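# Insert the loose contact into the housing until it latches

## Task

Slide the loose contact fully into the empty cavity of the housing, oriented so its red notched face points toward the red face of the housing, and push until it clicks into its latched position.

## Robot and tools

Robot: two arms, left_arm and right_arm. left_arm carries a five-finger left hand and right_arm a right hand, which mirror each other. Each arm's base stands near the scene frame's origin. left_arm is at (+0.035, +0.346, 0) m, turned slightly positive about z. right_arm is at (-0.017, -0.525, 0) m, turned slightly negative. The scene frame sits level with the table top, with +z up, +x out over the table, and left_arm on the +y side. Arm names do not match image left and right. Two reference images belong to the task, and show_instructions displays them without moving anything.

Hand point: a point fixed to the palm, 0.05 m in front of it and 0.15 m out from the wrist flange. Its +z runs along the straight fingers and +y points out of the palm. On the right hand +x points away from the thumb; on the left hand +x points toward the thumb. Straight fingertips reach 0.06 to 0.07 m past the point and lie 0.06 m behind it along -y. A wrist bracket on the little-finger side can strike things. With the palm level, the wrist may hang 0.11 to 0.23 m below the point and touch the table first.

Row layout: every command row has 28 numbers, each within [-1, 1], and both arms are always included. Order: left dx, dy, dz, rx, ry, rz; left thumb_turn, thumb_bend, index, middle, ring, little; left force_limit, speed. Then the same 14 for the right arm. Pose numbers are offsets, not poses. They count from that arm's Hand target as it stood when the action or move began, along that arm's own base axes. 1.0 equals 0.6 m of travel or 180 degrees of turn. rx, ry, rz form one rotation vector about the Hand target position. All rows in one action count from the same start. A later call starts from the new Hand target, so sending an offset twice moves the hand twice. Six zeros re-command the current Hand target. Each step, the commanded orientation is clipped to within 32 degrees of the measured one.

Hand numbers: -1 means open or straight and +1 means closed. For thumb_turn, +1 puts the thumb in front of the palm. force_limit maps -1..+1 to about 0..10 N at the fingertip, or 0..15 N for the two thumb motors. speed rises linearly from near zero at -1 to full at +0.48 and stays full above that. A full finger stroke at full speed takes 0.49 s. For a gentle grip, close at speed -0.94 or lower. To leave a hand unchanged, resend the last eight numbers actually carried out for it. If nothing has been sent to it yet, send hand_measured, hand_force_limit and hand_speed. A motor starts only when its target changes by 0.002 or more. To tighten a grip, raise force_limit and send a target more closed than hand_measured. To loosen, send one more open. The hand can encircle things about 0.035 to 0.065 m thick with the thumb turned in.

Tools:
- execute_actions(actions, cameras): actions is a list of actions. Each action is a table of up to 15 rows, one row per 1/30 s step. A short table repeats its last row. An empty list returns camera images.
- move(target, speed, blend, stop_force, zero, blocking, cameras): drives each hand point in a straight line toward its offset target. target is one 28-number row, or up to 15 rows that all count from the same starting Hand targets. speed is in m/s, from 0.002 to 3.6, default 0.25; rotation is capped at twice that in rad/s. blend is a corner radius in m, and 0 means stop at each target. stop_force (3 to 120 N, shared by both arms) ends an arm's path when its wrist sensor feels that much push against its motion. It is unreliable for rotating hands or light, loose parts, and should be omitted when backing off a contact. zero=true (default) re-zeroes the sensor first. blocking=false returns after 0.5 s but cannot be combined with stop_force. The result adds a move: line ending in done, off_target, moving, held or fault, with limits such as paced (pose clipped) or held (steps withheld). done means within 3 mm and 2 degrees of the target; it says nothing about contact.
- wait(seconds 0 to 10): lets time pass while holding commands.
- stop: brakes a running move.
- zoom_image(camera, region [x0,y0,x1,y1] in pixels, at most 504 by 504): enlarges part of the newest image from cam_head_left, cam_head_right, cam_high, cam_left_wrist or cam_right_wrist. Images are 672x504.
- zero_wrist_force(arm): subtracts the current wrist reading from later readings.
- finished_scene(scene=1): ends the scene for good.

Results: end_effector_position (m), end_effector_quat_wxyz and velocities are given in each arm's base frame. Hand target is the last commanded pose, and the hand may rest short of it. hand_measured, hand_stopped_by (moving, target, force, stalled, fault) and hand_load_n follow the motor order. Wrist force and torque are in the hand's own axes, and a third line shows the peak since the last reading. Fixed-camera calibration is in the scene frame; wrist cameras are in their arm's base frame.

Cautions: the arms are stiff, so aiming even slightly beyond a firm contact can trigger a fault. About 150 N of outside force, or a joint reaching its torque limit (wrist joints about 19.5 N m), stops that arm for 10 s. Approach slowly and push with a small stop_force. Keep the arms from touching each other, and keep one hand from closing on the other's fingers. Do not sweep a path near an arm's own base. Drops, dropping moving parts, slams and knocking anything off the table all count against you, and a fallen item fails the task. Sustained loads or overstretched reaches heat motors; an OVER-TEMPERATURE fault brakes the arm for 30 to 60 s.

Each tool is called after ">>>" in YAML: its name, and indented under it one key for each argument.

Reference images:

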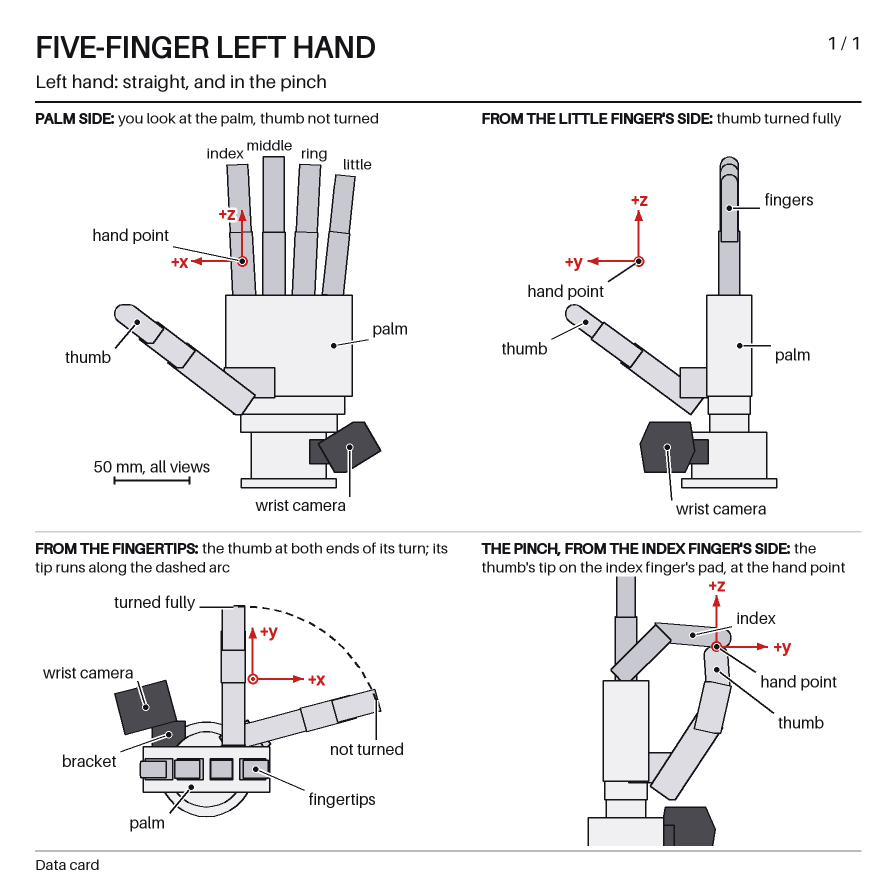

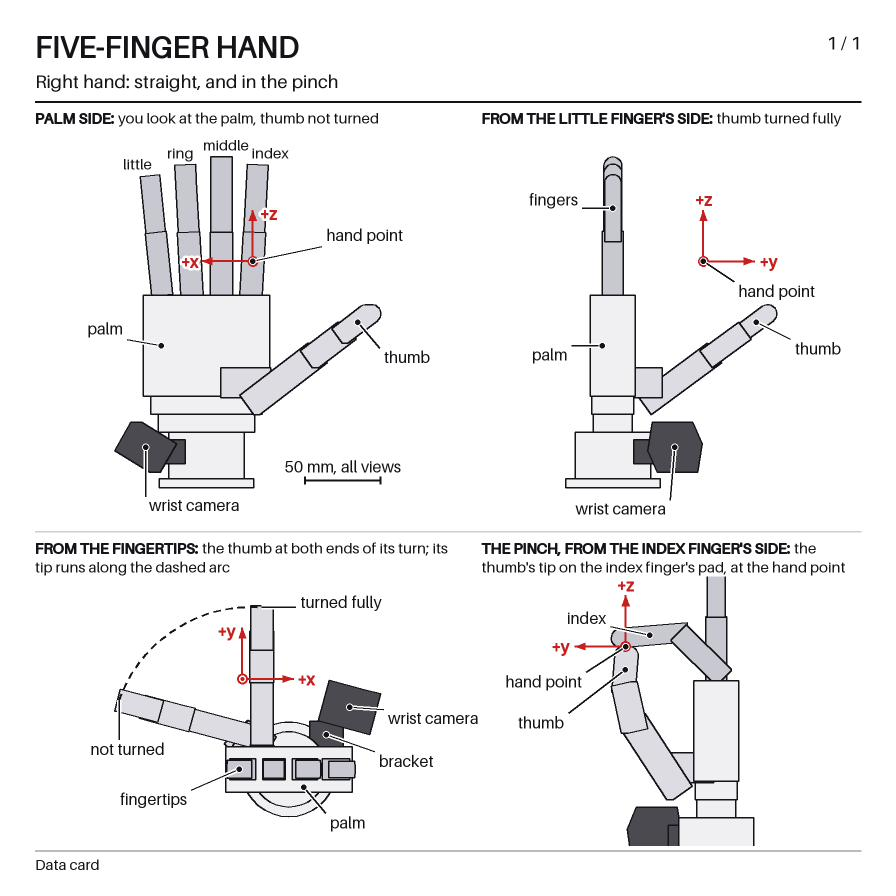

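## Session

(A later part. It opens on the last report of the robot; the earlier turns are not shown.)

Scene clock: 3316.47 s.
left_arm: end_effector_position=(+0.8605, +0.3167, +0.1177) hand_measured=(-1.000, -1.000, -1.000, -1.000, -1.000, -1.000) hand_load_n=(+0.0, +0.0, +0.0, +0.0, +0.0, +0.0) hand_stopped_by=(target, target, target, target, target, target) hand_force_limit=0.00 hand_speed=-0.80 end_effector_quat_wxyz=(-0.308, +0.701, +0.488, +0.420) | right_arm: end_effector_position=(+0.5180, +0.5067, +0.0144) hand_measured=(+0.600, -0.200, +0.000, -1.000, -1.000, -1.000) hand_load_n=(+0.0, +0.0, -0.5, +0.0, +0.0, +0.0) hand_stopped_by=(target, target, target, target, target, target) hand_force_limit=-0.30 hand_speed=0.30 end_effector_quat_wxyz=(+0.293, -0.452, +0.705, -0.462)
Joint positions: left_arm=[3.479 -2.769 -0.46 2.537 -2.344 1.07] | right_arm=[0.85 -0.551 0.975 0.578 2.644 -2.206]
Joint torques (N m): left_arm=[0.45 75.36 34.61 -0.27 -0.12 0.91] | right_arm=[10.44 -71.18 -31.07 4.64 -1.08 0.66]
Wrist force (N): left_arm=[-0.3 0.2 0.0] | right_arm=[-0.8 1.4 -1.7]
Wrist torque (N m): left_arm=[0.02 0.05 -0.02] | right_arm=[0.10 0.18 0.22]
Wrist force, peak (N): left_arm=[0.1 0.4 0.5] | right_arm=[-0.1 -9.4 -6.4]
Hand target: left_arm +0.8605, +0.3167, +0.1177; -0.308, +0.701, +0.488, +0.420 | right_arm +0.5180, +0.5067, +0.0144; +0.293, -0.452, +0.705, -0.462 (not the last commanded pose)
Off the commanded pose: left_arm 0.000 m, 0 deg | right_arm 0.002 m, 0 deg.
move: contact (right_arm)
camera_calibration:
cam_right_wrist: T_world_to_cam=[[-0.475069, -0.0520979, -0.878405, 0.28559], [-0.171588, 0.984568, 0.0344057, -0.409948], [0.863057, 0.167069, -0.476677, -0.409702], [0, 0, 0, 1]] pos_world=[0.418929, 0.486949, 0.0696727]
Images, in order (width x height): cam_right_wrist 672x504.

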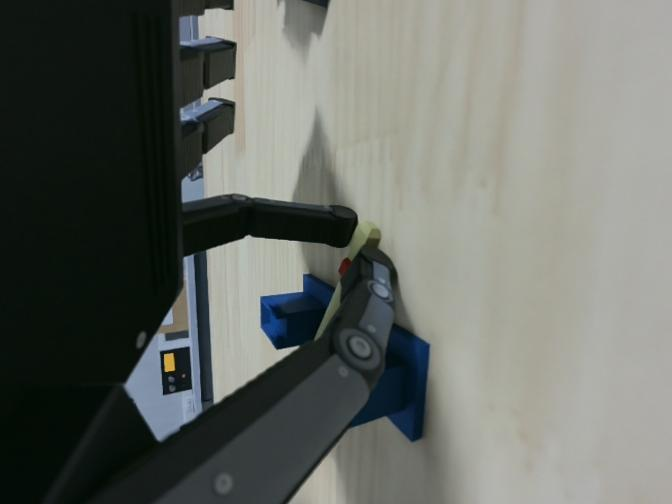

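>>> move:
  target: [0,0,0,0,0,0,-1,-1,-1,-1,-1,-1,0,-0.8,0,0,-0.0045,0,0,0,0.6,-0.2,0.0,-1,-1,-1,-0.3,0.3]
  speed: 0.008
  stop_force: 5

>>> move:
  target: [0,0,0,0,0,0,-1,-1,-1,-1,-1,-1,0,-0.8,0,0,0,0,0,0,0.6,-0.2,0.4,-1,-1,-1,-0.5,-0.94]
  speed: 0.05
  cameras: ["cam_right_wrist"]

>>> zoom_image:
  camera: "cam_right_wrist"
  region: [286, 181, 486, 341]

Scene clock: 3334.80 s.
left_arm: end_effector_position=(+0.8605, +0.3167, +0.1177) hand_measured=(-1.000, -1.000, -1.000, -1.000, -1.000, -1.000) hand_load_n=(+0.0, +0.0, -0.5, +0.0, +0.0, +0.0) hand_stopped_by=(target, target, target, target, target, target) hand_force_limit=0.00 hand_speed=-0.80 end_effector_quat_wxyz=(-0.308, +0.701, +0.488, +0.420) | right_arm: end_effector_position=(+0.5181, +0.5068, +0.0142) hand_measured=(+0.600, -0.200, +0.000, -1.000, -1.000, -1.000) hand_load_n=(+0.0, +0.0, -1.0, +0.0, +0.0, +0.0) hand_stopped_by=(target, target, target, target, target, target) hand_force_limit=-0.30 hand_speed=0.30 end_effector_quat_wxyz=(+0.293, -0.452, +0.705, -0.462)
Joint positions: left_arm=[3.479 -2.769 -0.46 2.537 -2.344 1.07] | right_arm=[0.85 -0.551 0.975 0.577 2.644 -2.206]
Joint torques (N m): left_arm=[0.25 74.89 34.76 -0.23 0.07 0.93] | right_arm=[8.74 -68.72 -29.73 4.51 -0.47 1]
Wrist force (N): left_arm=[-0.1 0.1 -0.2] | right_arm=[0.7 -3.0 -3.6]
Wrist torque (N m): left_arm=[0.02 0.01 0.00] | right_arm=[0.02 0.14 0.20]
Wrist force, peak (N): left_arm=[0.4 0.6 0.4] | right_arm=[1.5 -7.8 -5.5]
Hand target: left_arm +0.8605, +0.3167, +0.1177; -0.308, +0.701, +0.488, +0.420 | right_arm +0.5181, +0.5068, +0.0142; +0.293, -0.452, +0.705, -0.462 (not the last commanded pose)
Off the commanded pose: left_arm 0.000 m, 0 deg | right_arm 0.002 m, 0 deg.
move: contact (right_arm)

Scene clock: 3335.30 s.
left_arm: end_effector_position=(+0.8605, +0.3167, +0.1177) hand_measured=(-1.000, -1.000, -1.000, -1.000, -1.000, -1.000) hand_load_n=(+0.0, +0.0, +0.0, +0.0, +0.0, +0.0) hand_stopped_by=(target, target, target, target, target, target) hand_force_limit=0.00 hand_speed=-0.80 end_effector_quat_wxyz=(-0.308, +0.701, +0.488, +0.420) | right_arm: end_effector_position=(+0.5181, +0.5068, +0.0142) hand_measured=(+0.600, -0.200, +0.010, -1.000, -1.000, -1.000) hand_load_n=(+0.0, +0.0, +3.0, +0.0, +0.0, +0.0) hand_stopped_by=(target, target, force, target, target, target) hand_force_limit=-0.50 hand_speed=-0.94 end_effector_quat_wxyz=(+0.293, -0.452, +0.705, -0.462)
Joint positions: left_arm=[3.479 -2.769 -0.46 2.537 -2.344 1.07] | right_arm=[0.85 -0.551 0.975 0.577 2.644 -2.206]
Joint torques (N m): left_arm=[0.72 75.32 35 -0.3 -0.11 0.88] | right_arm=[8.62 -69.03 -28.19 4.51 -0.55 0.95]
Wrist force (N): left_arm=[-0.1 0.3 -0.2] | right_arm=[-0.3 -4.3 -0.3]
Wrist torque (N m): left_arm=[0.05 0.01 -0.01] | right_arm=[-0.01 0.10 0.19]
Wrist force, peak (N): left_arm=[-0.1 0.4 -0.2] | right_arm=[0.5 -3.3 -3.8]
Hand target: left_arm +0.8605, +0.3167, +0.1177; -0.308, +0.701, +0.488, +0.420 | right_arm +0.5181, +0.5068, +0.0142; +0.293, -0.452, +0.705, -0.462
Off the commanded pose: left_arm 0.000 m, 0 deg | right_arm 0.000 m, 0 deg.
move: done
camera_calibration:
cam_right_wrist: T_world_to_cam=[[-0.474963, -0.0519892, -0.878468, 0.285239], [-0.171621, 0.984558, 0.0345232, -0.410026], [0.863108, 0.167161, -0.476551, -0.409937], [0, 0, 0, 1]] pos_world=[0.418929, 0.487049, 0.0693725]
Images, in order (width x height): cam_right_wrist 672x504.

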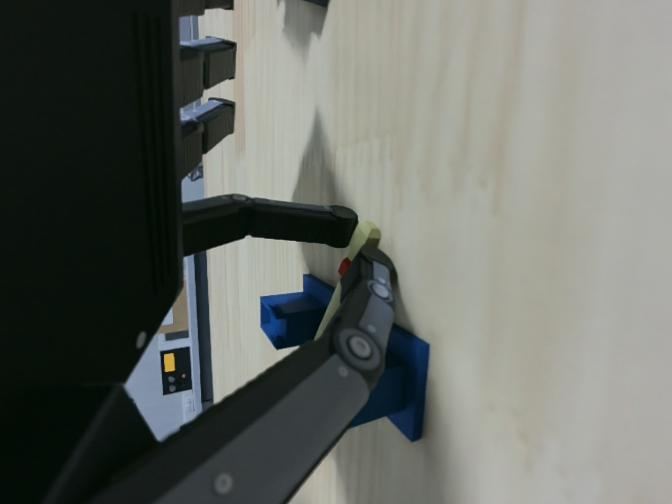

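Scaled by 2.520.

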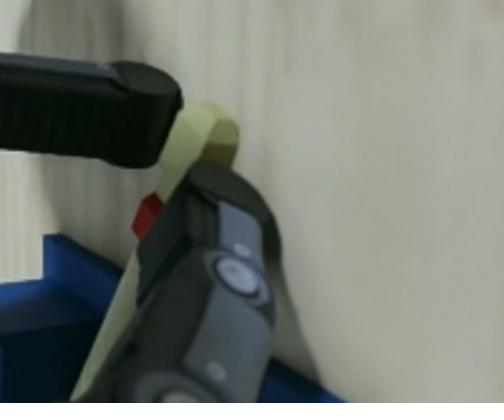

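>>> move:
  target:
    - [0,0,0,0,0,0,-1,-1,-1,-1,-1,-1,0,-0.8,0,0,0.0018,0,0,0,0.6,-0.2,0.0,-1,-1,-1,-0.5,-0.9]
    - [0,0,0,0,0,0,-1,-1,-1,-1,-1,-1,0,-0.8,0,0,0.0018,0,0,0,0.6,-0.2,0.4,-1,-1,-1,-0.5,-0.94]
  speed: 0.02
  cameras: ["cam_right_wrist"]

>>> zoom_image:
  camera: "cam_right_wrist"
  region: [286, 181, 486, 341]

Scene clock: 3347.63 s.
left_arm: end_effector_position=(+0.8605, +0.3167, +0.1177) hand_measured=(-1.000, -1.000, -1.000, -1.000, -1.000, -1.000) hand_load_n=(+0.0, +0.0, +0.0, +0.0, +0.0, +0.0) hand_stopped_by=(target, target, target, target, target, target) hand_force_limit=0.00 hand_speed=-0.80 end_effector_quat_wxyz=(-0.308, +0.701, +0.488, +0.420) | right_arm: end_effector_position=(+0.5181, +0.5068, +0.0153) hand_measured=(+0.600, -0.200, +0.174, -1.000, -1.000, -1.000) hand_load_n=(-0.5, +1.0, +2.5, +0.0, +0.0, +0.0) hand_stopped_by=(target, target, force, target, target, target) hand_force_limit=-0.50 hand_speed=-0.94 end_effector_quat_wxyz=(+0.293, -0.452, +0.705, -0.462)
Joint positions: left_arm=[3.479 -2.769 -0.46 2.537 -2.344 1.07] | right_arm=[0.85 -0.552 0.974 0.579 2.644 -2.206]
Joint torques (N m): left_arm=[0.07 74.97 35.05 -0.29 -0.06 0.99] | right_arm=[9.09 -62.28 -28.95 1.25 -0.51 0.88]
Wrist force (N): left_arm=[-0.3 0.2 -0.1] | right_arm=[-0.9 0.6 -1.0]
Wrist torque (N m): left_arm=[0.02 0.04 -0.02] | right_arm=[0.07 0.14 0.23]
Wrist force, peak (N): left_arm=[-0.4 0.1 0.5] | right_arm=[-0.6 -4.5 -0.5]
Hand target: left_arm +0.8605, +0.3167, +0.1177; -0.308, +0.701, +0.488, +0.420 | right_arm +0.5181, +0.5068, +0.0152; +0.293, -0.452, +0.705, -0.462
Off the commanded pose: left_arm 0.000 m, 0 deg | right_arm 0.000 m, 0 deg.
move: done
camera_calibration:
cam_right_wrist: T_world_to_cam=[[-0.474963, -0.0519892, -0.878468, 0.286205], [-0.171621, 0.984558, 0.0345232, -0.410064], [0.863108, 0.167161, -0.476551, -0.409413], [0, 0, 0, 1]] pos_world=[0.418929, 0.487049, 0.0704725]
Images, in order (width x height): cam_right_wrist 672x504.

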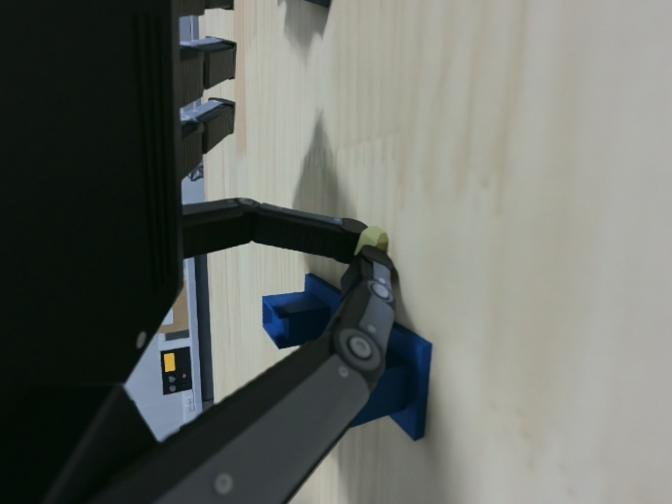

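Scaled by 2.520.

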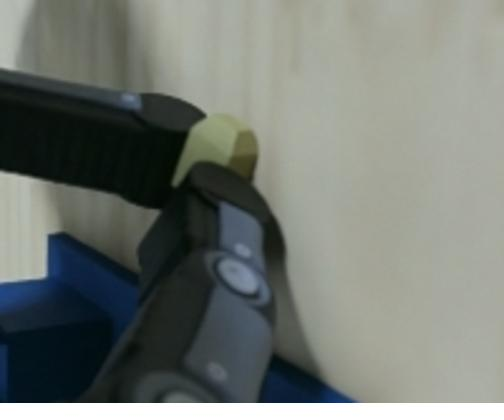

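>>> move:
  target:
    - [0,0,0,0,0,0,-1,-1,-1,-1,-1,-1,0,-0.8,0,0,0,0,0,0,0.6,-0.2,0.6,-1,-1,-1,-0.2,-0.94]
    - [0,0,0,0,0,0,-1,-1,-1,-1,-1,-1,0,-0.8,0,0,0.08,0,0,0,0.6,-0.2,0.6,-1,-1,-1,-0.2,-0.94]
  speed: 0.04
  cameras: ["cam_right_wrist"]

>>> zoom_image:
  camera: "cam_right_wrist"
  region: [256, 181, 456, 341]

Scene clock: 3368.73 s.
left_arm: end_effector_position=(+0.8605, +0.3167, +0.1177) hand_measured=(-1.000, -1.000, -1.000, -1.000, -1.000, -1.000) hand_load_n=(+0.0, +0.0, +0.0, +0.0, +0.0, +0.0) hand_stopped_by=(target, target, target, target, target, target) hand_force_limit=0.00 hand_speed=-0.80 end_effector_quat_wxyz=(-0.308, +0.701, +0.488, +0.420) | right_arm: end_effector_position=(+0.5181, +0.5068, +0.0635) hand_measured=(+0.600, -0.200, +0.184, -1.000, -1.000, -1.000) hand_load_n=(+0.0, +0.0, +0.0, +0.0, +0.0, +0.0) hand_stopped_by=(target, target, force, target, target, target) hand_force_limit=-0.20 hand_speed=-0.94 end_effector_quat_wxyz=(+0.293, -0.452, +0.705, -0.462) end_effector_velocity=(+0.000, +0.000, -0.002) end_effector_angular_velocity=(+0.001, -0.002, +0.000)
Joint positions: left_arm=[3.479 -2.769 -0.46 2.537 -2.344 1.07] | right_arm=[0.85 -0.604 0.943 0.661 2.644 -2.206]
Joint velocities: left_arm=[within noise] | right_arm=[0 0.002 0.001 -0.005 0 0]
Joint torques (N m): left_arm=[0.45 75.4 35.16 -0.19 0.16 1.05] | right_arm=[5.83 -53.79 -17.29 -0.2 -0.56 -0.07]
Wrist force (N): left_arm=[-0.1 0.4 0.1] | right_arm=[-0.7 2.9 -0.6]
Wrist torque (N m): left_arm=[0.05 0.03 -0.02] | right_arm=[0.08 0.08 0.26]
Wrist force, peak (N): left_arm=[-0.4 0.5 0.2] | right_arm=[-1.1 -3.3 -0.6]
Hand target: left_arm +0.8605, +0.3167, +0.1177; -0.308, +0.701, +0.488, +0.420 | right_arm +0.5181, +0.5068, +0.0632; +0.293, -0.452, +0.705, -0.462
Off the commanded pose: left_arm 0.000 m, 0 deg | right_arm 0.000 m, 0 deg.
move: done
camera_calibration:
cam_right_wrist: T_world_to_cam=[[-0.47498, -0.0521297, -0.878451, 0.328709], [-0.171698, 0.984548, 0.0344115, -0.411681], [0.863084, 0.167173, -0.476592, -0.386386], [0, 0, 0, 1]] pos_world=[0.418929, 0.487049, 0.118773]
Images, in order (width x height): cam_right_wrist 672x504.

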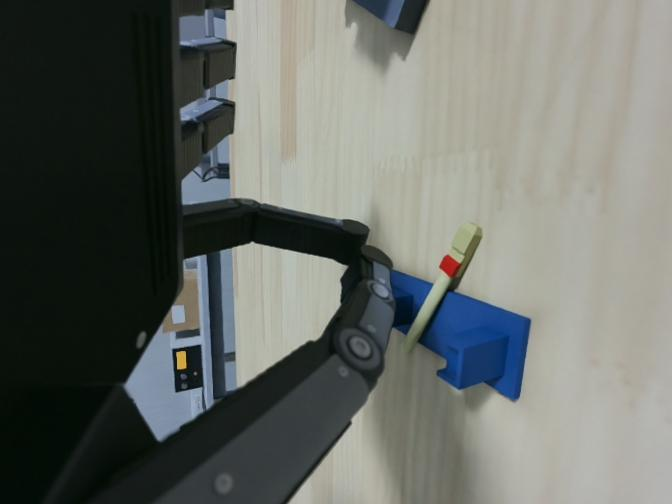

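Scaled by 2.520.

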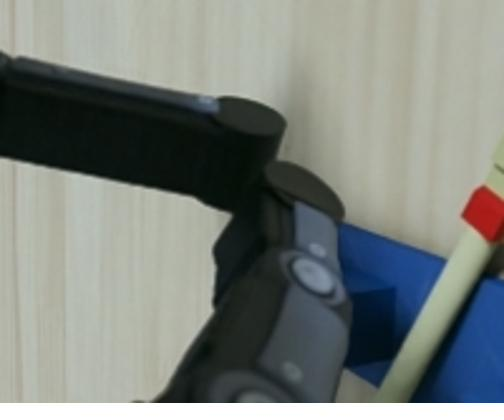

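>>> zoom_image:
  camera: "cam_right_wrist"
  region: [380, 210, 540, 370]

Scaled by 3.150.

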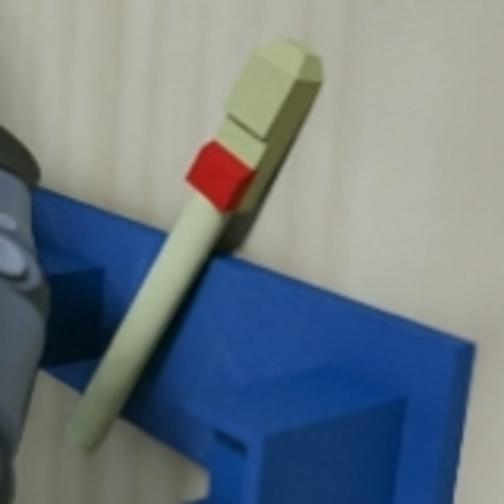

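>>> move:
  target:
    - [0,0,0,0,0,0,-1,-1,-1,-1,-1,-1,0,-0.8,-0.003,0.0147,-0.03,0,0,0.0233,0.6,-0.2,0.0,-1,-1,-1,-0.3,0.3]
    - [0,0,0,0,0,0,-1,-1,-1,-1,-1,-1,0,-0.8,-0.003,0.0147,-0.065,0,0,0.0233,0.6,-0.2,0.0,-1,-1,-1,-0.3,0.3]
  speed: [0.06,0.04]
  cameras: ["cam_right_wrist"]

>>> zoom_image:
  camera: "cam_right_wrist"
  region: [286, 181, 486, 341]

Scene clock: 3431.83 s.
left_arm: end_effector_position=(+0.8605, +0.3167, +0.1177) hand_measured=(-1.000, -1.000, -1.000, -1.000, -1.000, -1.000) hand_load_n=(+0.0, +0.0, +0.0, +0.0, +0.0, +0.0) hand_stopped_by=(target, target, target, target, target, target) hand_force_limit=0.00 hand_speed=-0.80 end_effector_quat_wxyz=(-0.308, +0.701, +0.488, +0.420) | right_arm: end_effector_position=(+0.5163, +0.5156, +0.0240) hand_measured=(+0.600, -0.200, +0.000, -1.000, -1.000, -1.000) hand_load_n=(+0.0, +0.0, +0.0, +0.0, +0.0, +0.0) hand_stopped_by=(target, target, target, target, target, target) hand_force_limit=-0.30 hand_speed=0.30 end_effector_quat_wxyz=(+0.310, -0.477, +0.688, -0.451)
Joint positions: left_arm=[3.479 -2.769 -0.46 2.537 -2.344 1.07] | right_arm=[0.85 -0.608 1.036 0.468 2.601 -2.325]
Joint torques (N m): left_arm=[0.43 75.5 35.46 -0.15 0.11 1.04] | right_arm=[-7.71 -69.96 -28.89 4.35 4.39 -2.18]
Wrist force (N): left_arm=[-0.1 0.0 0.3] | right_arm=[-0.5 2.6 -0.7]
Wrist torque (N m): left_arm=[-0.02 0.03 -0.01] | right_arm=[0.04 0.07 0.41]
Wrist force, peak (N): left_arm=[-0.1 -0.1 0.6] | right_arm=[-0.7 3.4 -0.6]
Hand target: left_arm +0.8605, +0.3167, +0.1177; -0.308, +0.701, +0.488, +0.420 | right_arm +0.5163, +0.5156, +0.0242; +0.310, -0.477, +0.688, -0.451
Off the commanded pose: left_arm 0.000 m, 0 deg | right_arm 0.000 m, 0 deg.
move: done
camera_calibration:
cam_right_wrist: T_world_to_cam=[[-0.469851, -0.0864731, -0.8785, 0.30872], [-0.243076, 0.969391, 0.0345854, -0.374612], [0.848619, 0.229792, -0.476489, -0.430007], [0, 0, 0, 1]] pos_world=[0.418905, 0.488654, 0.0792725]
Images, in order (width x height): cam_right_wrist 672x504.

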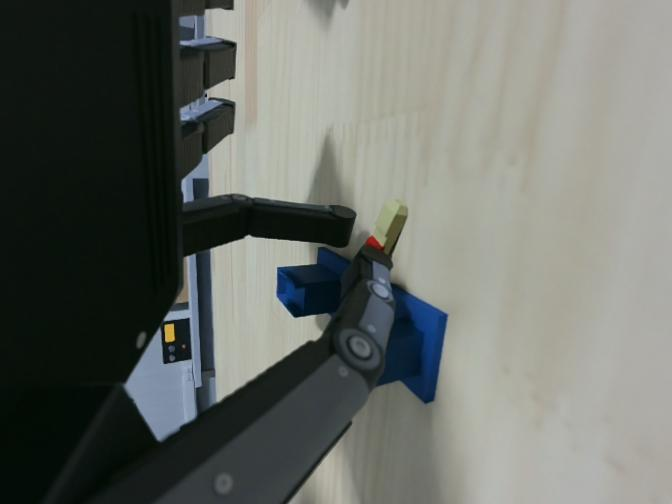

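Scaled by 2.520.

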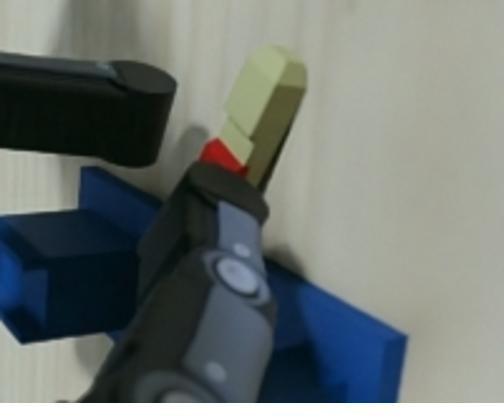

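>>> move:
  target: [0,0,0,0,0,0,-1,-1,-1,-1,-1,-1,0,-0.8,0,0,-0.0165,0,0,0,0.6,-0.2,0.0,-1,-1,-1,-0.3,0.3]
  speed: 0.012
  stop_force: 4
  cameras: ["cam_right_wrist"]

>>> zoom_image:
  camera: "cam_right_wrist"
  region: [286, 181, 486, 341]

Scene clock: 3445.80 s.
left_arm: end_effector_position=(+0.8605, +0.3167, +0.1177) hand_measured=(-1.000, -1.000, -1.000, -1.000, -1.000, -1.000) hand_load_n=(+0.0, +0.0, +0.0, +0.0, +0.0, +0.0) hand_stopped_by=(target, target, target, target, target, target) hand_force_limit=0.00 hand_speed=-0.80 end_effector_quat_wxyz=(-0.308, +0.701, +0.488, +0.420) | right_arm: end_effector_position=(+0.5163, +0.5156, +0.0143) hand_measured=(+0.600, -0.200, +0.000, -1.000, -1.000, -1.000) hand_load_n=(+0.0, +0.0, +0.0, +0.0, +0.0, +0.0) hand_stopped_by=(target, target, target, target, target, target) hand_force_limit=-0.30 hand_speed=0.30 end_effector_quat_wxyz=(+0.309, -0.477, +0.688, -0.451)
Joint positions: left_arm=[3.479 -2.769 -0.46 2.537 -2.344 1.07] | right_arm=[0.85 -0.596 1.041 0.452 2.601 -2.325]
Joint torques (N m): left_arm=[0.3 75.37 35.47 -0.11 0.05 1] | right_arm=[-8.75 -70.96 -29.16 4.63 -0.17 -0.23]
Wrist force (N): left_arm=[-0.2 0.4 0.3] | right_arm=[-0.5 2.1 -1.2]
Wrist torque (N m): left_arm=[0.03 0.05 -0.02] | right_arm=[0.06 0.11 0.40]
Wrist force, peak (N): left_arm=[-0.6 0.3 0.3] | right_arm=[-0.7 3.1 -0.7]
Hand target: left_arm +0.8605, +0.3167, +0.1177; -0.308, +0.701, +0.488, +0.420 | right_arm +0.5163, +0.5156, +0.0143; +0.310, -0.477, +0.688, -0.451
Off the commanded pose: left_arm 0.000 m, 0 deg | right_arm 0.000 m, 0 deg.
move: done
camera_calibration:
cam_right_wrist: T_world_to_cam=[[-0.469873, -0.0867095, -0.878465, 0.30032], [-0.243174, 0.969373, 0.0343861, -0.374213], [0.848579, 0.229777, -0.476568, -0.434599], [0, 0, 0, 1]] pos_world=[0.418905, 0.488654, 0.0695727]
Images, in order (width x height): cam_right_wrist 672x504.

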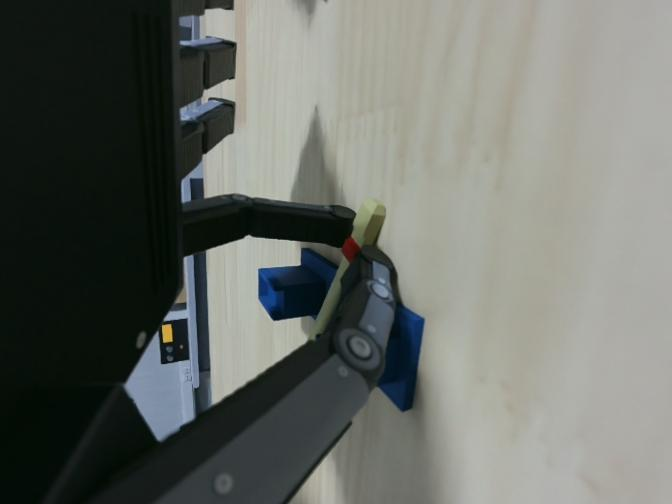

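Scaled by 2.520.

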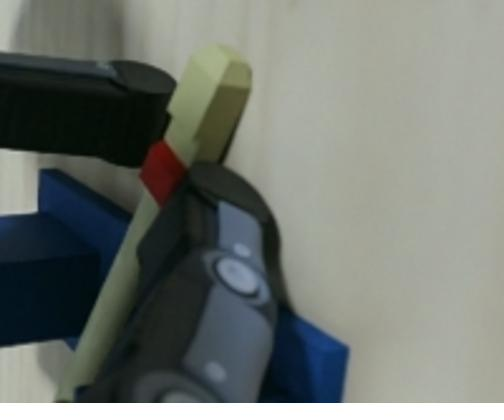

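>>> move:
  target: [0,0,0,0,0,0,-1,-1,-1,-1,-1,-1,0,-0.8,0,0,0,0,0,0,0.6,-0.2,0.4,-1,-1,-1,-0.4,-0.94]
  speed: 0.02
  cameras: ["cam_right_wrist"]

>>> zoom_image:
  camera: "cam_right_wrist"
  region: [286, 181, 486, 341]

Scene clock: 3465.83 s.
left_arm: end_effector_position=(+0.8605, +0.3167, +0.1177) hand_measured=(-1.000, -1.000, -1.000, -1.000, -1.000, -1.000) hand_load_n=(+0.0, +0.0, +0.0, +0.0, +0.0, +0.0) hand_stopped_by=(target, target, target, target, target, target) hand_force_limit=0.00 hand_speed=-0.80 end_effector_quat_wxyz=(-0.308, +0.701, +0.488, +0.420) | right_arm: end_effector_position=(+0.5163, +0.5156, +0.0143) hand_measured=(+0.600, -0.200, +0.156, -1.000, -1.000, -1.000) hand_load_n=(+0.0, +2.5, +3.5, +0.0, +0.0, -0.5) hand_stopped_by=(target, target, force, target, target, target) hand_force_limit=-0.40 hand_speed=-0.94 end_effector_quat_wxyz=(+0.310, -0.477, +0.688, -0.451)
Joint positions: left_arm=[3.479 -2.769 -0.46 2.537 -2.344 1.07] | right_arm=[0.85 -0.596 1.041 0.452 2.601 -2.325]
Joint torques (N m): left_arm=[0.43 75.4 35.71 -0.17 0.12 1.04] | right_arm=[-7.74 -70.54 -30.22 4.53 -0.04 1.57]
Wrist force (N): left_arm=[-0.1 0.2 0.3] | right_arm=[-0.6 3.1 -0.7]
Wrist torque (N m): left_arm=[0.00 0.03 -0.01] | right_arm=[0.09 0.09 0.42]
Wrist force, peak (N): left_arm=[-0.3 0.4 0.2] | right_arm=[-0.7 3.1 -0.6]
Hand target: left_arm +0.8605, +0.3167, +0.1177; -0.308, +0.701, +0.488, +0.420 | right_arm +0.5163, +0.5156, +0.0143; +0.310, -0.477, +0.688, -0.451
Off the commanded pose: left_arm 0.000 m, 0 deg | right_arm 0.000 m, 0 deg.
move: done
camera_calibration:
cam_right_wrist: T_world_to_cam=[[-0.469894, -0.0866235, -0.878462, 0.300287], [-0.243134, 0.96938, 0.0344648, -0.374239], [0.848578, 0.229779, -0.476568, -0.4346], [0, 0, 0, 1]] pos_world=[0.418905, 0.488654, 0.0695726]
Images, in order (width x height): cam_right_wrist 672x504.

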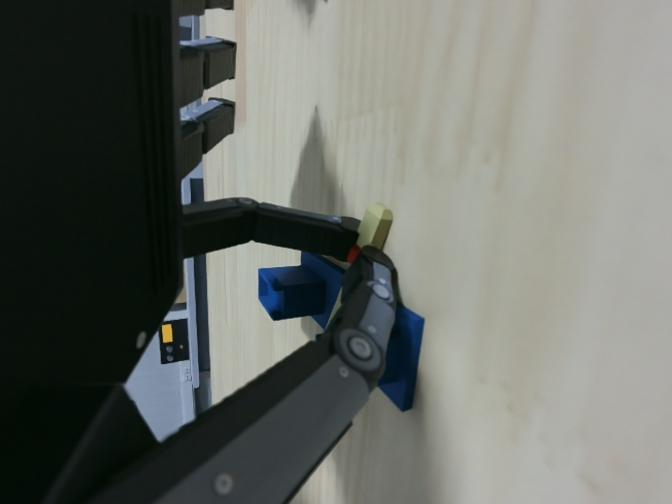

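Scaled by 2.520.

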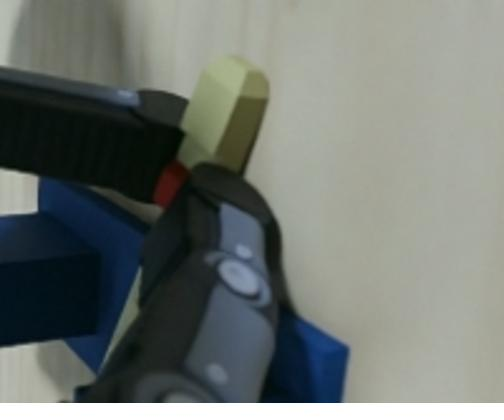

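>>> move:
  target:
    - [0,0,0,0,0,0,-1,-1,-1,-1,-1,-1,0,-0.8,0,0,0,0,0,0,0.6,-0.2,0.6,-1,-1,-1,-0.1,-0.94]
    - [0,0,0,0,0,0,-1,-1,-1,-1,-1,-1,0,-0.8,0,0,0.015,0,0,0,0.6,-0.2,0.6,-1,-1,-1,-0.1,-0.94]
  speed: 0.02
  cameras: ["cam_right_wrist"]

>>> zoom_image:
  camera: "cam_right_wrist"
  region: [286, 181, 486, 341]

Scene clock: 3478.73 s.
left_arm: end_effector_position=(+0.8605, +0.3167, +0.1177) hand_measured=(-1.000, -1.000, -1.000, -1.000, -1.000, -1.000) hand_load_n=(+0.0, +0.0, +0.0, +0.0, +0.0, +0.0) hand_stopped_by=(target, target, target, target, target, target) hand_force_limit=0.00 hand_speed=-0.80 end_effector_quat_wxyz=(-0.308, +0.701, +0.488, +0.420) | right_arm: end_effector_position=(+0.5163, +0.5156, +0.0235) hand_measured=(+0.600, -0.200, +0.160, -1.000, -1.000, -1.000) hand_load_n=(+0.0, +3.5, +4.5, +0.0, +0.0, +0.0) hand_stopped_by=(target, target, force, target, target, target) hand_force_limit=-0.10 hand_speed=-0.94 end_effector_quat_wxyz=(+0.310, -0.477, +0.688, -0.451)
Joint positions: left_arm=[3.479 -2.769 -0.46 2.537 -2.344 1.07] | right_arm=[0.85 -0.607 1.037 0.468 2.601 -2.325]
Joint torques (N m): left_arm=[0.15 75.24 36.31 -0.13 0.08 1.13] | right_arm=[-7.99 -54.82 -26.1 0.88 -0.03 1.06]
Wrist force (N): left_arm=[-0.3 0.1 -0.1] | right_arm=[-0.4 2.9 -0.6]
Wrist torque (N m): left_arm=[0.02 0.05 -0.02] | right_arm=[0.05 0.06 0.42]
Wrist force, peak (N): left_arm=[0.3 0.2 0.5] | right_arm=[-0.6 3.2 -0.8]
Hand target: left_arm +0.8605, +0.3167, +0.1177; -0.308, +0.701, +0.488, +0.420 | right_arm +0.5163, +0.5156, +0.0233; +0.310, -0.477, +0.688, -0.451
Off the commanded pose: left_arm 0.000 m, 0 deg | right_arm 0.000 m, 0 deg.
move: done
camera_calibration:
cam_right_wrist: T_world_to_cam=[[-0.469894, -0.0866235, -0.878462, 0.308369], [-0.243134, 0.96938, 0.0344648, -0.374556], [0.848578, 0.229779, -0.476568, -0.430216], [0, 0, 0, 1]] pos_world=[0.418905, 0.488654, 0.0787726]
Images, in order (width x height): cam_right_wrist 672x504.

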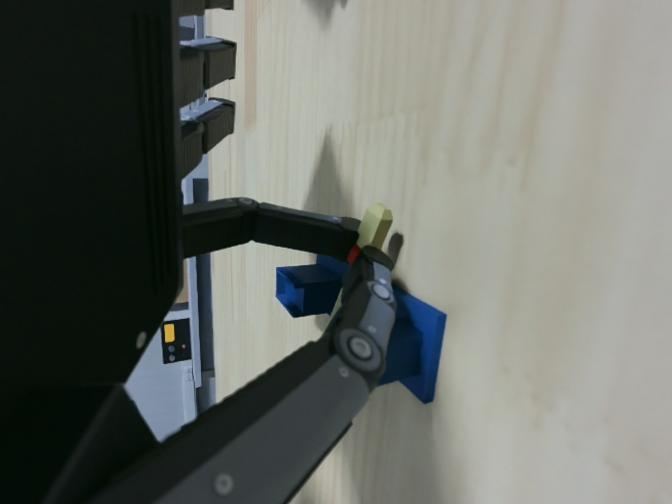

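Scaled by 2.520.

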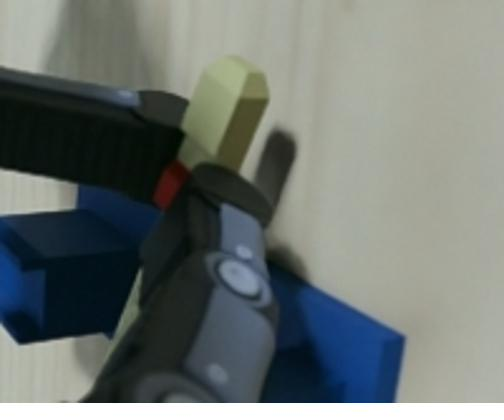

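>>> move:
  target:
    - [0,0,0,0,0,0,-1,-1,-1,-1,-1,-1,0,-0.8,-0.013,-0.0342,0,-0.0208,0.0079,0,0.6,-0.2,0.6,-1,-1,-1,-0.1,-0.94]
    - [0,0,0,0,0,0,-1,-1,-1,-1,-1,-1,0,-0.8,-0.013,-0.0342,-0.0155,-0.0208,0.0079,0,0.6,-0.2,0.6,-1,-1,-1,-0.1,-0.94]
  speed: [0.04,0.015]
  cameras: ["cam_right_wrist"]

>>> zoom_image:
  camera: "cam_right_wrist"
  region: [286, 181, 486, 341]

Scene clock: 3744.93 s.
left_arm: end_effector_position=(+0.8605, +0.3167, +0.1177) hand_measured=(-1.000, -1.000, -1.000, -1.000, -1.000, -1.000) hand_load_n=(+0.0, +0.0, +0.0, +0.0, +0.0, +0.0) hand_stopped_by=(target, target, target, target, target, target) hand_force_limit=0.00 hand_speed=-0.80 end_effector_quat_wxyz=(-0.308, +0.701, +0.488, +0.420) | right_arm: end_effector_position=(+0.5085, +0.4950, +0.0139) hand_measured=(+0.600, -0.200, +0.160, -1.000, -1.000, -1.000) hand_load_n=(+0.0, +3.0, +4.5, +0.0, +0.0, +0.0) hand_stopped_by=(target, target, force, target, target, target) hand_force_limit=-0.10 hand_speed=-0.94 end_effector_quat_wxyz=(+0.285, -0.493, +0.677, -0.467)
Joint positions: left_arm=[3.479 -2.769 -0.46 2.537 -2.344 1.07] | right_arm=[0.844 -0.617 1.086 0.46 2.617 -2.364]
Joint torques (N m): left_arm=[0.47 74.89 36.2 -0.13 0.12 0.94] | right_arm=[8.1 -66.27 -17.84 1.86 -0.5 2]
Wrist force (N): left_arm=[0.1 0.3 0.3] | right_arm=[-0.6 2.7 -0.6]
Wrist torque (N m): left_arm=[0.02 0.00 0.00] | right_arm=[0.03 0.08 0.39]
Wrist force, peak (N): left_arm=[-0.2 0.6 0.3] | right_arm=[-0.8 3.2 -0.7]
Hand target: left_arm +0.8605, +0.3167, +0.1177; -0.308, +0.701, +0.488, +0.420 | right_arm +0.5085, +0.4951, +0.0140; +0.285, -0.493, +0.677, -0.467
Off the commanded pose: left_arm 0.000 m, 0 deg | right_arm 0.000 m, 0 deg.
move: done
camera_calibration:
cam_right_wrist: T_world_to_cam=[[-0.491488, -0.143324, -0.85901, 0.333207], [-0.242955, 0.96977, -0.0227957, -0.355737], [0.836309, 0.197497, -0.511451, -0.400786], [0, 0, 0, 1]] pos_world=[0.41252, 0.471893, 0.0731368]
Images, in order (width x height): cam_right_wrist 672x504.

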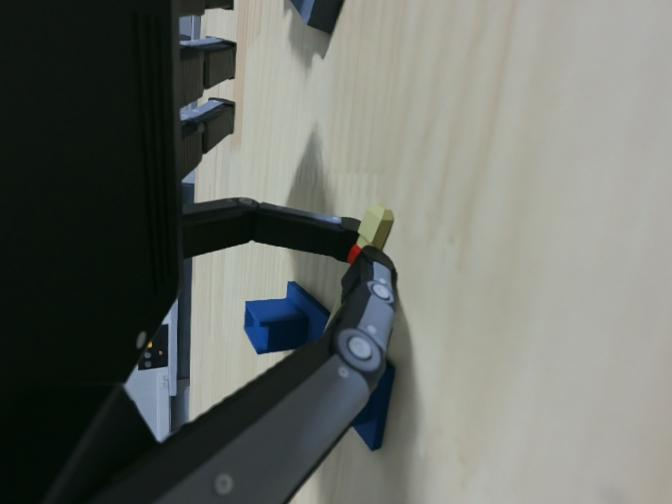

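Scaled by 2.520.

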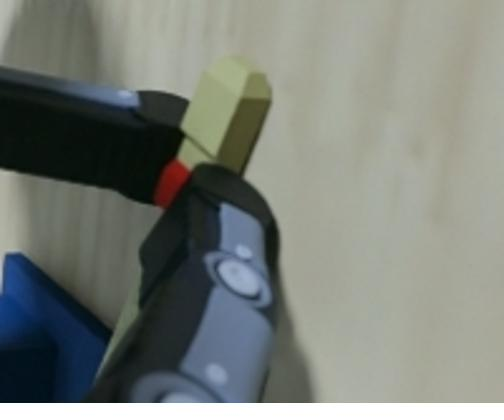

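>>> move:
  target: [0,0,0,0,0,0,-1,-1,-1,-1,-1,-1,0,-0.8,0,0,0,0,0,0,0.6,-0.2,0.0,-1,-1,-1,-0.1,-0.9]
  cameras: ["cam_right_wrist","cam_head_right"]

Scene clock: 3791.40 s.
left_arm: end_effector_position=(+0.8605, +0.3167, +0.1177) hand_measured=(-1.000, -1.000, -1.000, -1.000, -1.000, -1.000) hand_load_n=(+0.0, -0.5, +0.0, +0.0, +0.0, +0.0) hand_stopped_by=(target, target, target, target, target, target) hand_force_limit=0.00 hand_speed=-0.80 end_effector_quat_wxyz=(-0.308, +0.701, +0.488, +0.420) | right_arm: end_effector_position=(+0.5085, +0.4951, +0.0141) hand_measured=(+0.600, -0.200, +0.002, -1.000, -1.000, -1.000) hand_load_n=(+0.0, +0.5, -5.0, +0.0, +0.0, +0.5) hand_stopped_by=(target, target, target, target, target, target) hand_force_limit=-0.10 hand_speed=-0.90 end_effector_quat_wxyz=(+0.285, -0.493, +0.677, -0.467)
Joint positions: left_arm=[3.479 -2.769 -0.46 2.537 -2.344 1.07] | right_arm=[0.844 -0.617 1.086 0.46 2.617 -2.365]
Joint torques (N m): left_arm=[0.05 75.25 35.64 -0.1 0.17 1.1] | right_arm=[7.76 -62.33 -26.47 4.21 -0.55 -2.32]
Wrist force (N): left_arm=[0.1 -0.1 0.3] | right_arm=[-0.3 -3.8 -7.9]
Wrist torque (N m): left_arm=[-0.04 -0.01 0.01] | right_arm=[-0.07 0.12 0.36]
Wrist force, peak (N): left_arm=[0.0 0.6 0.2] | right_arm=[-0.3 -4.1 -8.6]
Hand target: left_arm +0.8605, +0.3167, +0.1177; -0.308, +0.701, +0.488, +0.420 | right_arm +0.5085, +0.4951, +0.0140; +0.285, -0.493, +0.677, -0.467
Off the commanded pose: left_arm 0.000 m, 0 deg | right_arm 0.000 m, 0 deg.
move: done
camera_calibration:
cam_right_wrist: T_world_to_cam=[[-0.491476, -0.14337, -0.859009, 0.333396], [-0.242977, 0.969763, -0.0228372, -0.355717], [0.836309, 0.197496, -0.511451, -0.400683], [0, 0, 0, 1]] pos_world=[0.41252, 0.471893, 0.0733369]
Images, in order (width x height): cam_head_right 672x504, cam_right_wrist 672x504.

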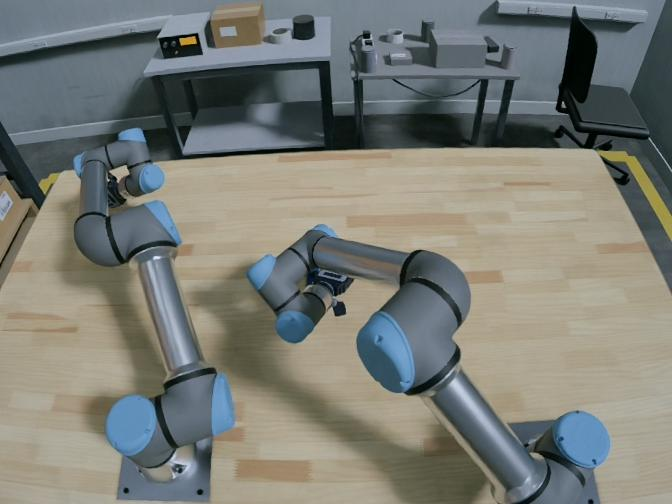

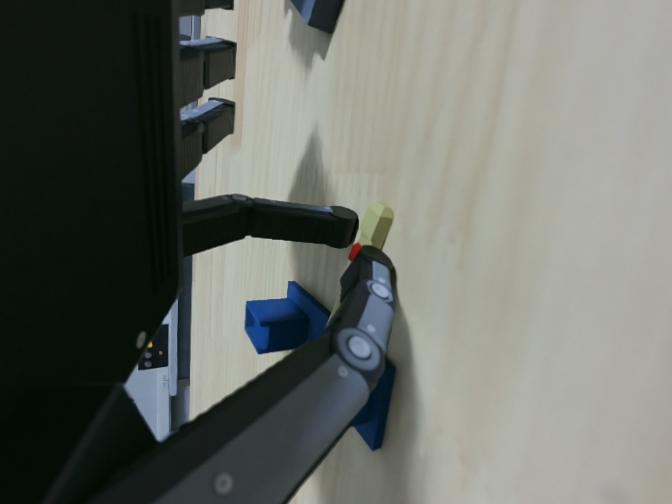

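>>> move:
  target:
    - [0,0,0,0,0,0,-1,-1,-1,-1,-1,-1,0,-0.8,-0.0031,0.0012,0,0,0,0,0.6,-0.2,0.0,-1,-1,-1,-0.1,-0.9]
    - [0,0,0,0,0,0,-1,-1,-1,-1,-1,-1,0,-0.8,-0.0031,0.0012,0.1,0,0,0,0.6,-0.2,0.0,-1,-1,-1,-0.1,-0.9]
  speed: [0.02,0.08]
  blend: [0.001,0]
  cameras: ["cam_right_wrist"]

>>> zoom_image:
  camera: "cam_right_wrist"
  region: [250, 180, 450, 330]

Scene clock: 3807.07 s.
left_arm: end_effector_position=(+0.8605, +0.3167, +0.1177) hand_measured=(-1.000, -1.000, -1.000, -1.000, -1.000, -1.000) hand_load_n=(+0.0, +0.0, +0.0, +0.0, +0.0, +0.0) hand_stopped_by=(target, target, target, target, target, target) hand_force_limit=0.00 hand_speed=-0.80 end_effector_quat_wxyz=(-0.308, +0.701, +0.488, +0.420) | right_arm: end_effector_position=(+0.5067, +0.4958, +0.0741) hand_measured=(+0.600, -0.200, +0.002, -1.000, -1.000, -1.000) hand_load_n=(+0.0, +0.5, +0.0, +0.0, +0.0, +0.0) hand_stopped_by=(target, target, target, target, target, target) hand_force_limit=-0.10 hand_speed=-0.90 end_effector_quat_wxyz=(+0.285, -0.493, +0.677, -0.467)
Joint positions: left_arm=[3.479 -2.769 -0.46 2.537 -2.344 1.07] | right_arm=[0.847 -0.682 1.046 0.569 2.619 -2.36]
Joint torques (N m): left_arm=[0.21 75.26 36.2 -0.14 0.19 1.1] | right_arm=[-10.13 -52.06 -15.74 -0.51 4.56 2.34]
Wrist force (N): left_arm=[-0.2 0.3 0.3] | right_arm=[-0.9 2.7 -0.7]
Wrist torque (N m): left_arm=[0.03 0.04 -0.02] | right_arm=[0.04 0.15 0.20]
Wrist force, peak (N): left_arm=[-0.3 0.4 0.2] | right_arm=[0.0 -4.2 -8.5]
Hand target: left_arm +0.8605, +0.3167, +0.1177; -0.308, +0.701, +0.488, +0.420 | right_arm +0.5066, +0.4958, +0.0740; +0.285, -0.493, +0.677, -0.467
Off the commanded pose: left_arm 0.000 m, 0 deg | right_arm 0.000 m, 0 deg.
move: done
camera_calibration:
cam_right_wrist: T_world_to_cam=[[-0.491352, -0.143342, -0.859085, 0.384135], [-0.243037, 0.969749, -0.0228026, -0.355458], [0.836365, 0.197585, -0.511325, -0.368576], [0, 0, 0, 1]] pos_world=[0.41062, 0.472593, 0.133437]
Images, in order (width x height): cam_right_wrist 672x504.

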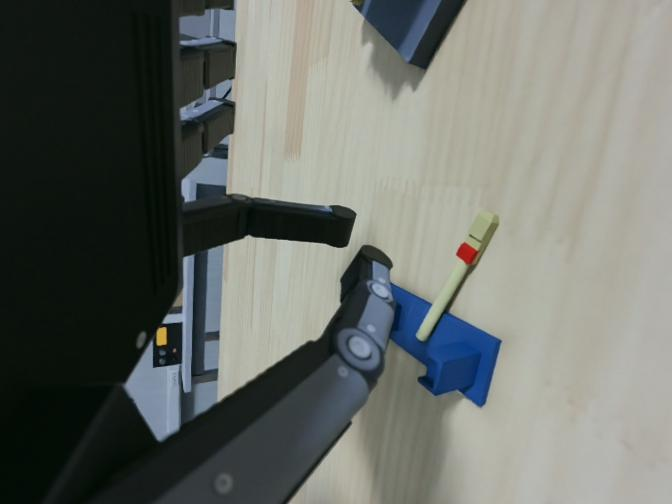

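Scaled by 2.520.

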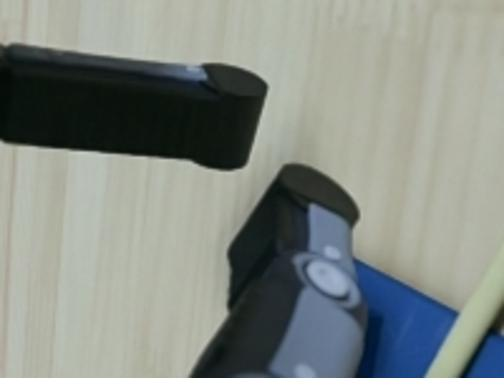

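>>> zoom_image:
  camera: "cam_right_wrist"
  region: [380, 190, 530, 410]

Scaled by 2.291.

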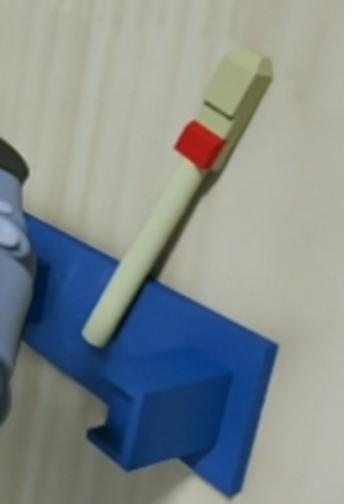

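>>> move:
  target: [0,0,0,0,0,0,-1,-1,-1,-1,-1,-1,0,-0.8,-0.0013,0.0277,-0.0483,0.0223,-0.0084,0,0.6,-0.2,0.0,-1,-1,-1,-0.1,-0.9]
  speed: 0.06
  cameras: ["cam_right_wrist"]

>>> zoom_image:
  camera: "cam_right_wrist"
  region: [310, 180, 470, 340]

Scene clock: 3966.10 s.
left_arm: end_effector_position=(+0.8605, +0.3167, +0.1177) hand_measured=(-1.000, -1.000, -1.000, -1.000, -1.000, -1.000) hand_load_n=(+0.0, +0.0, +0.0, +0.0, +0.0, +0.0) hand_stopped_by=(target, target, target, target, target, target) hand_force_limit=0.00 hand_speed=-0.80 end_effector_quat_wxyz=(-0.308, +0.701, +0.488, +0.420) | right_arm: end_effector_position=(+0.5057, +0.5125, +0.0449) hand_measured=(+0.600, -0.200, +0.002, -1.000, -1.000, -1.000) hand_load_n=(+0.0, +0.0, +0.0, +0.0, +0.0, +0.0) hand_stopped_by=(target, target, target, target, target, target) hand_force_limit=-0.10 hand_speed=-0.90 end_effector_quat_wxyz=(+0.311, -0.476, +0.689, -0.449)
Joint positions: left_arm=[3.479 -2.769 -0.46 2.537 -2.344 1.07] | right_arm=[0.859 -0.65 1.064 0.493 2.605 -2.309]
Joint torques (N m): left_arm=[0.34 75.42 35.78 -0.05 0.21 1.09] | right_arm=[-6.42 -69.28 -31.23 4.69 2.38 -2.4]
Wrist force (N): left_arm=[-0.1 0.1 0.2] | right_arm=[-0.8 3.1 -0.9]
Wrist torque (N m): left_arm=[0.00 0.02 -0.01] | right_arm=[0.12 0.13 0.22]
Wrist force, peak (N): left_arm=[-0.5 0.2 0.0] | right_arm=[-0.8 3.6 -0.9]
Hand target: left_arm +0.8605, +0.3167, +0.1177; -0.308, +0.701, +0.488, +0.420 | right_arm +0.5058, +0.5124, +0.0451; +0.311, -0.476, +0.689, -0.449
Off the commanded pose: left_arm 0.000 m, 0 deg | right_arm 0.000 m, 0 deg.
move: done
camera_calibration:
cam_right_wrist: T_world_to_cam=[[-0.468678, -0.0825484, -0.879504, 0.319207], [-0.243439, 0.969141, 0.0387644, -0.374775], [0.849163, 0.232273, -0.474311, -0.411975], [0, 0, 0, 1]] pos_world=[0.408205, 0.485251, 0.0998677]
Images, in order (width x height): cam_right_wrist 672x504.

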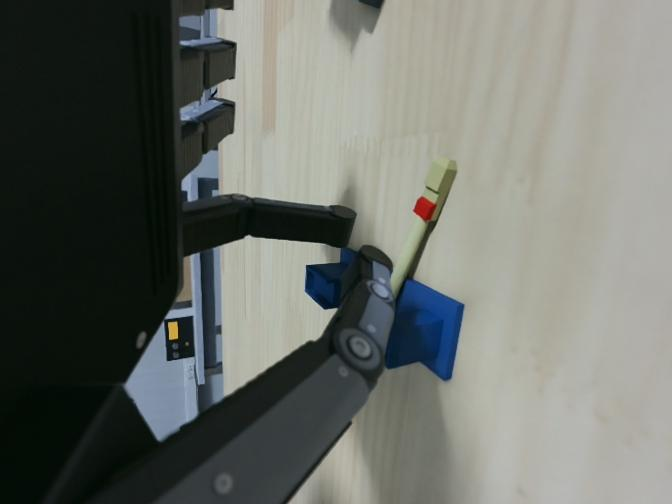

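Scaled by 3.150.

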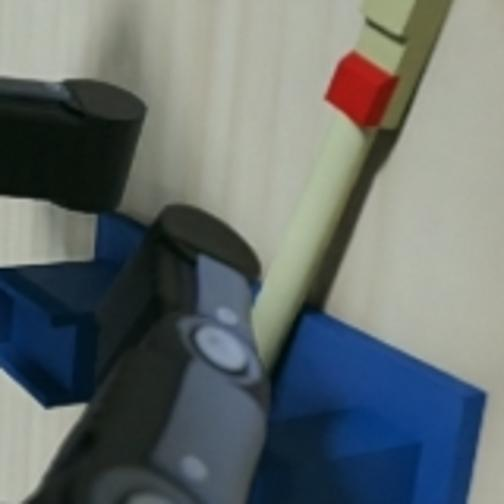

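>>> move:
  target: [0,0,0,0,0,0,-1,-1,-1,-1,-1,-1,0,-0.8,0,0,-0.0508,0,0,0,0.6,-0.2,0.0,-1,-1,-1,-0.1,-0.9]
  speed: 0.02
  stop_force: 4
  cameras: ["cam_right_wrist"]

>>> zoom_image:
  camera: "cam_right_wrist"
  region: [310, 160, 470, 320]

Scene clock: 3990.90 s.
left_arm: end_effector_position=(+0.8605, +0.3167, +0.1177) hand_measured=(-1.000, -1.000, -1.000, -1.000, -1.000, -1.000) hand_load_n=(+0.0, +0.0, +0.0, +0.0, +0.0, +0.0) hand_stopped_by=(target, target, target, target, target, target) hand_force_limit=0.00 hand_speed=-0.80 end_effector_quat_wxyz=(-0.308, +0.701, +0.488, +0.420) | right_arm: end_effector_position=(+0.5058, +0.5124, +0.0146) hand_measured=(+0.600, -0.200, +0.002, -1.000, -1.000, -1.000) hand_load_n=(+0.0, +0.0, +0.0, +0.0, +0.0, +0.0) hand_stopped_by=(target, target, target, target, target, target) hand_force_limit=-0.10 hand_speed=-0.90 end_effector_quat_wxyz=(+0.311, -0.476, +0.689, -0.449)
Joint positions: left_arm=[3.479 -2.769 -0.46 2.537 -2.344 1.07] | right_arm=[0.859 -0.616 1.081 0.441 2.605 -2.309]
Joint torques (N m): left_arm=[0.58 75.18 36.4 -0.1 0.31 1.23] | right_arm=[-9.77 -69.72 -30.21 4.73 3.11 -1.12]
Wrist force (N): left_arm=[0.0 0.2 -0.2] | right_arm=[-0.6 1.9 -1.2]
Wrist torque (N m): left_arm=[0.03 0.00 0.00] | right_arm=[0.06 0.13 0.19]
Wrist force, peak (N): left_arm=[-0.4 0.4 0.4] | right_arm=[-0.6 3.1 -1.0]
Hand target: left_arm +0.8605, +0.3167, +0.1177; -0.308, +0.701, +0.488, +0.420 | right_arm +0.5058, +0.5124, +0.0146; +0.311, -0.476, +0.689, -0.449
Off the commanded pose: left_arm 0.000 m, 0 deg | right_arm 0.000 m, 0 deg.
move: done
camera_calibration:
cam_right_wrist: T_world_to_cam=[[-0.468476, -0.0824397, -0.879621, 0.29247], [-0.243216, 0.9692, 0.038699, -0.373594], [0.849339, 0.232068, -0.474098, -0.426395], [0, 0, 0, 1]] pos_world=[0.408304, 0.485151, 0.0695678]
Images, in order (width x height): cam_right_wrist 672x504.

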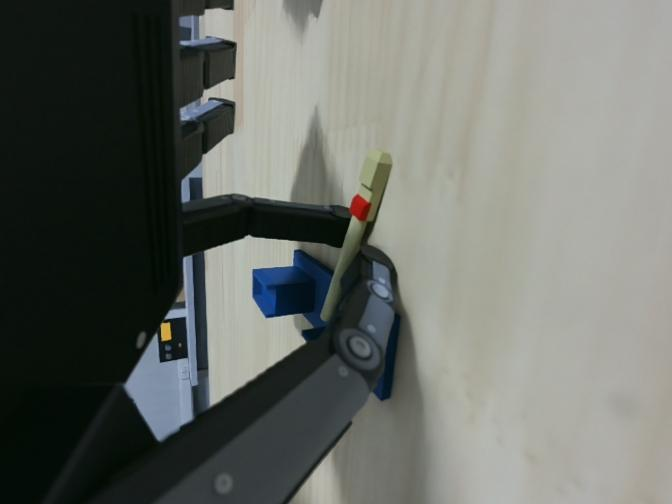

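Scaled by 3.150.

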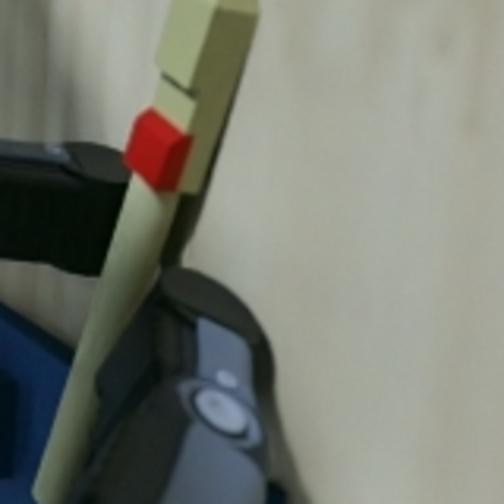

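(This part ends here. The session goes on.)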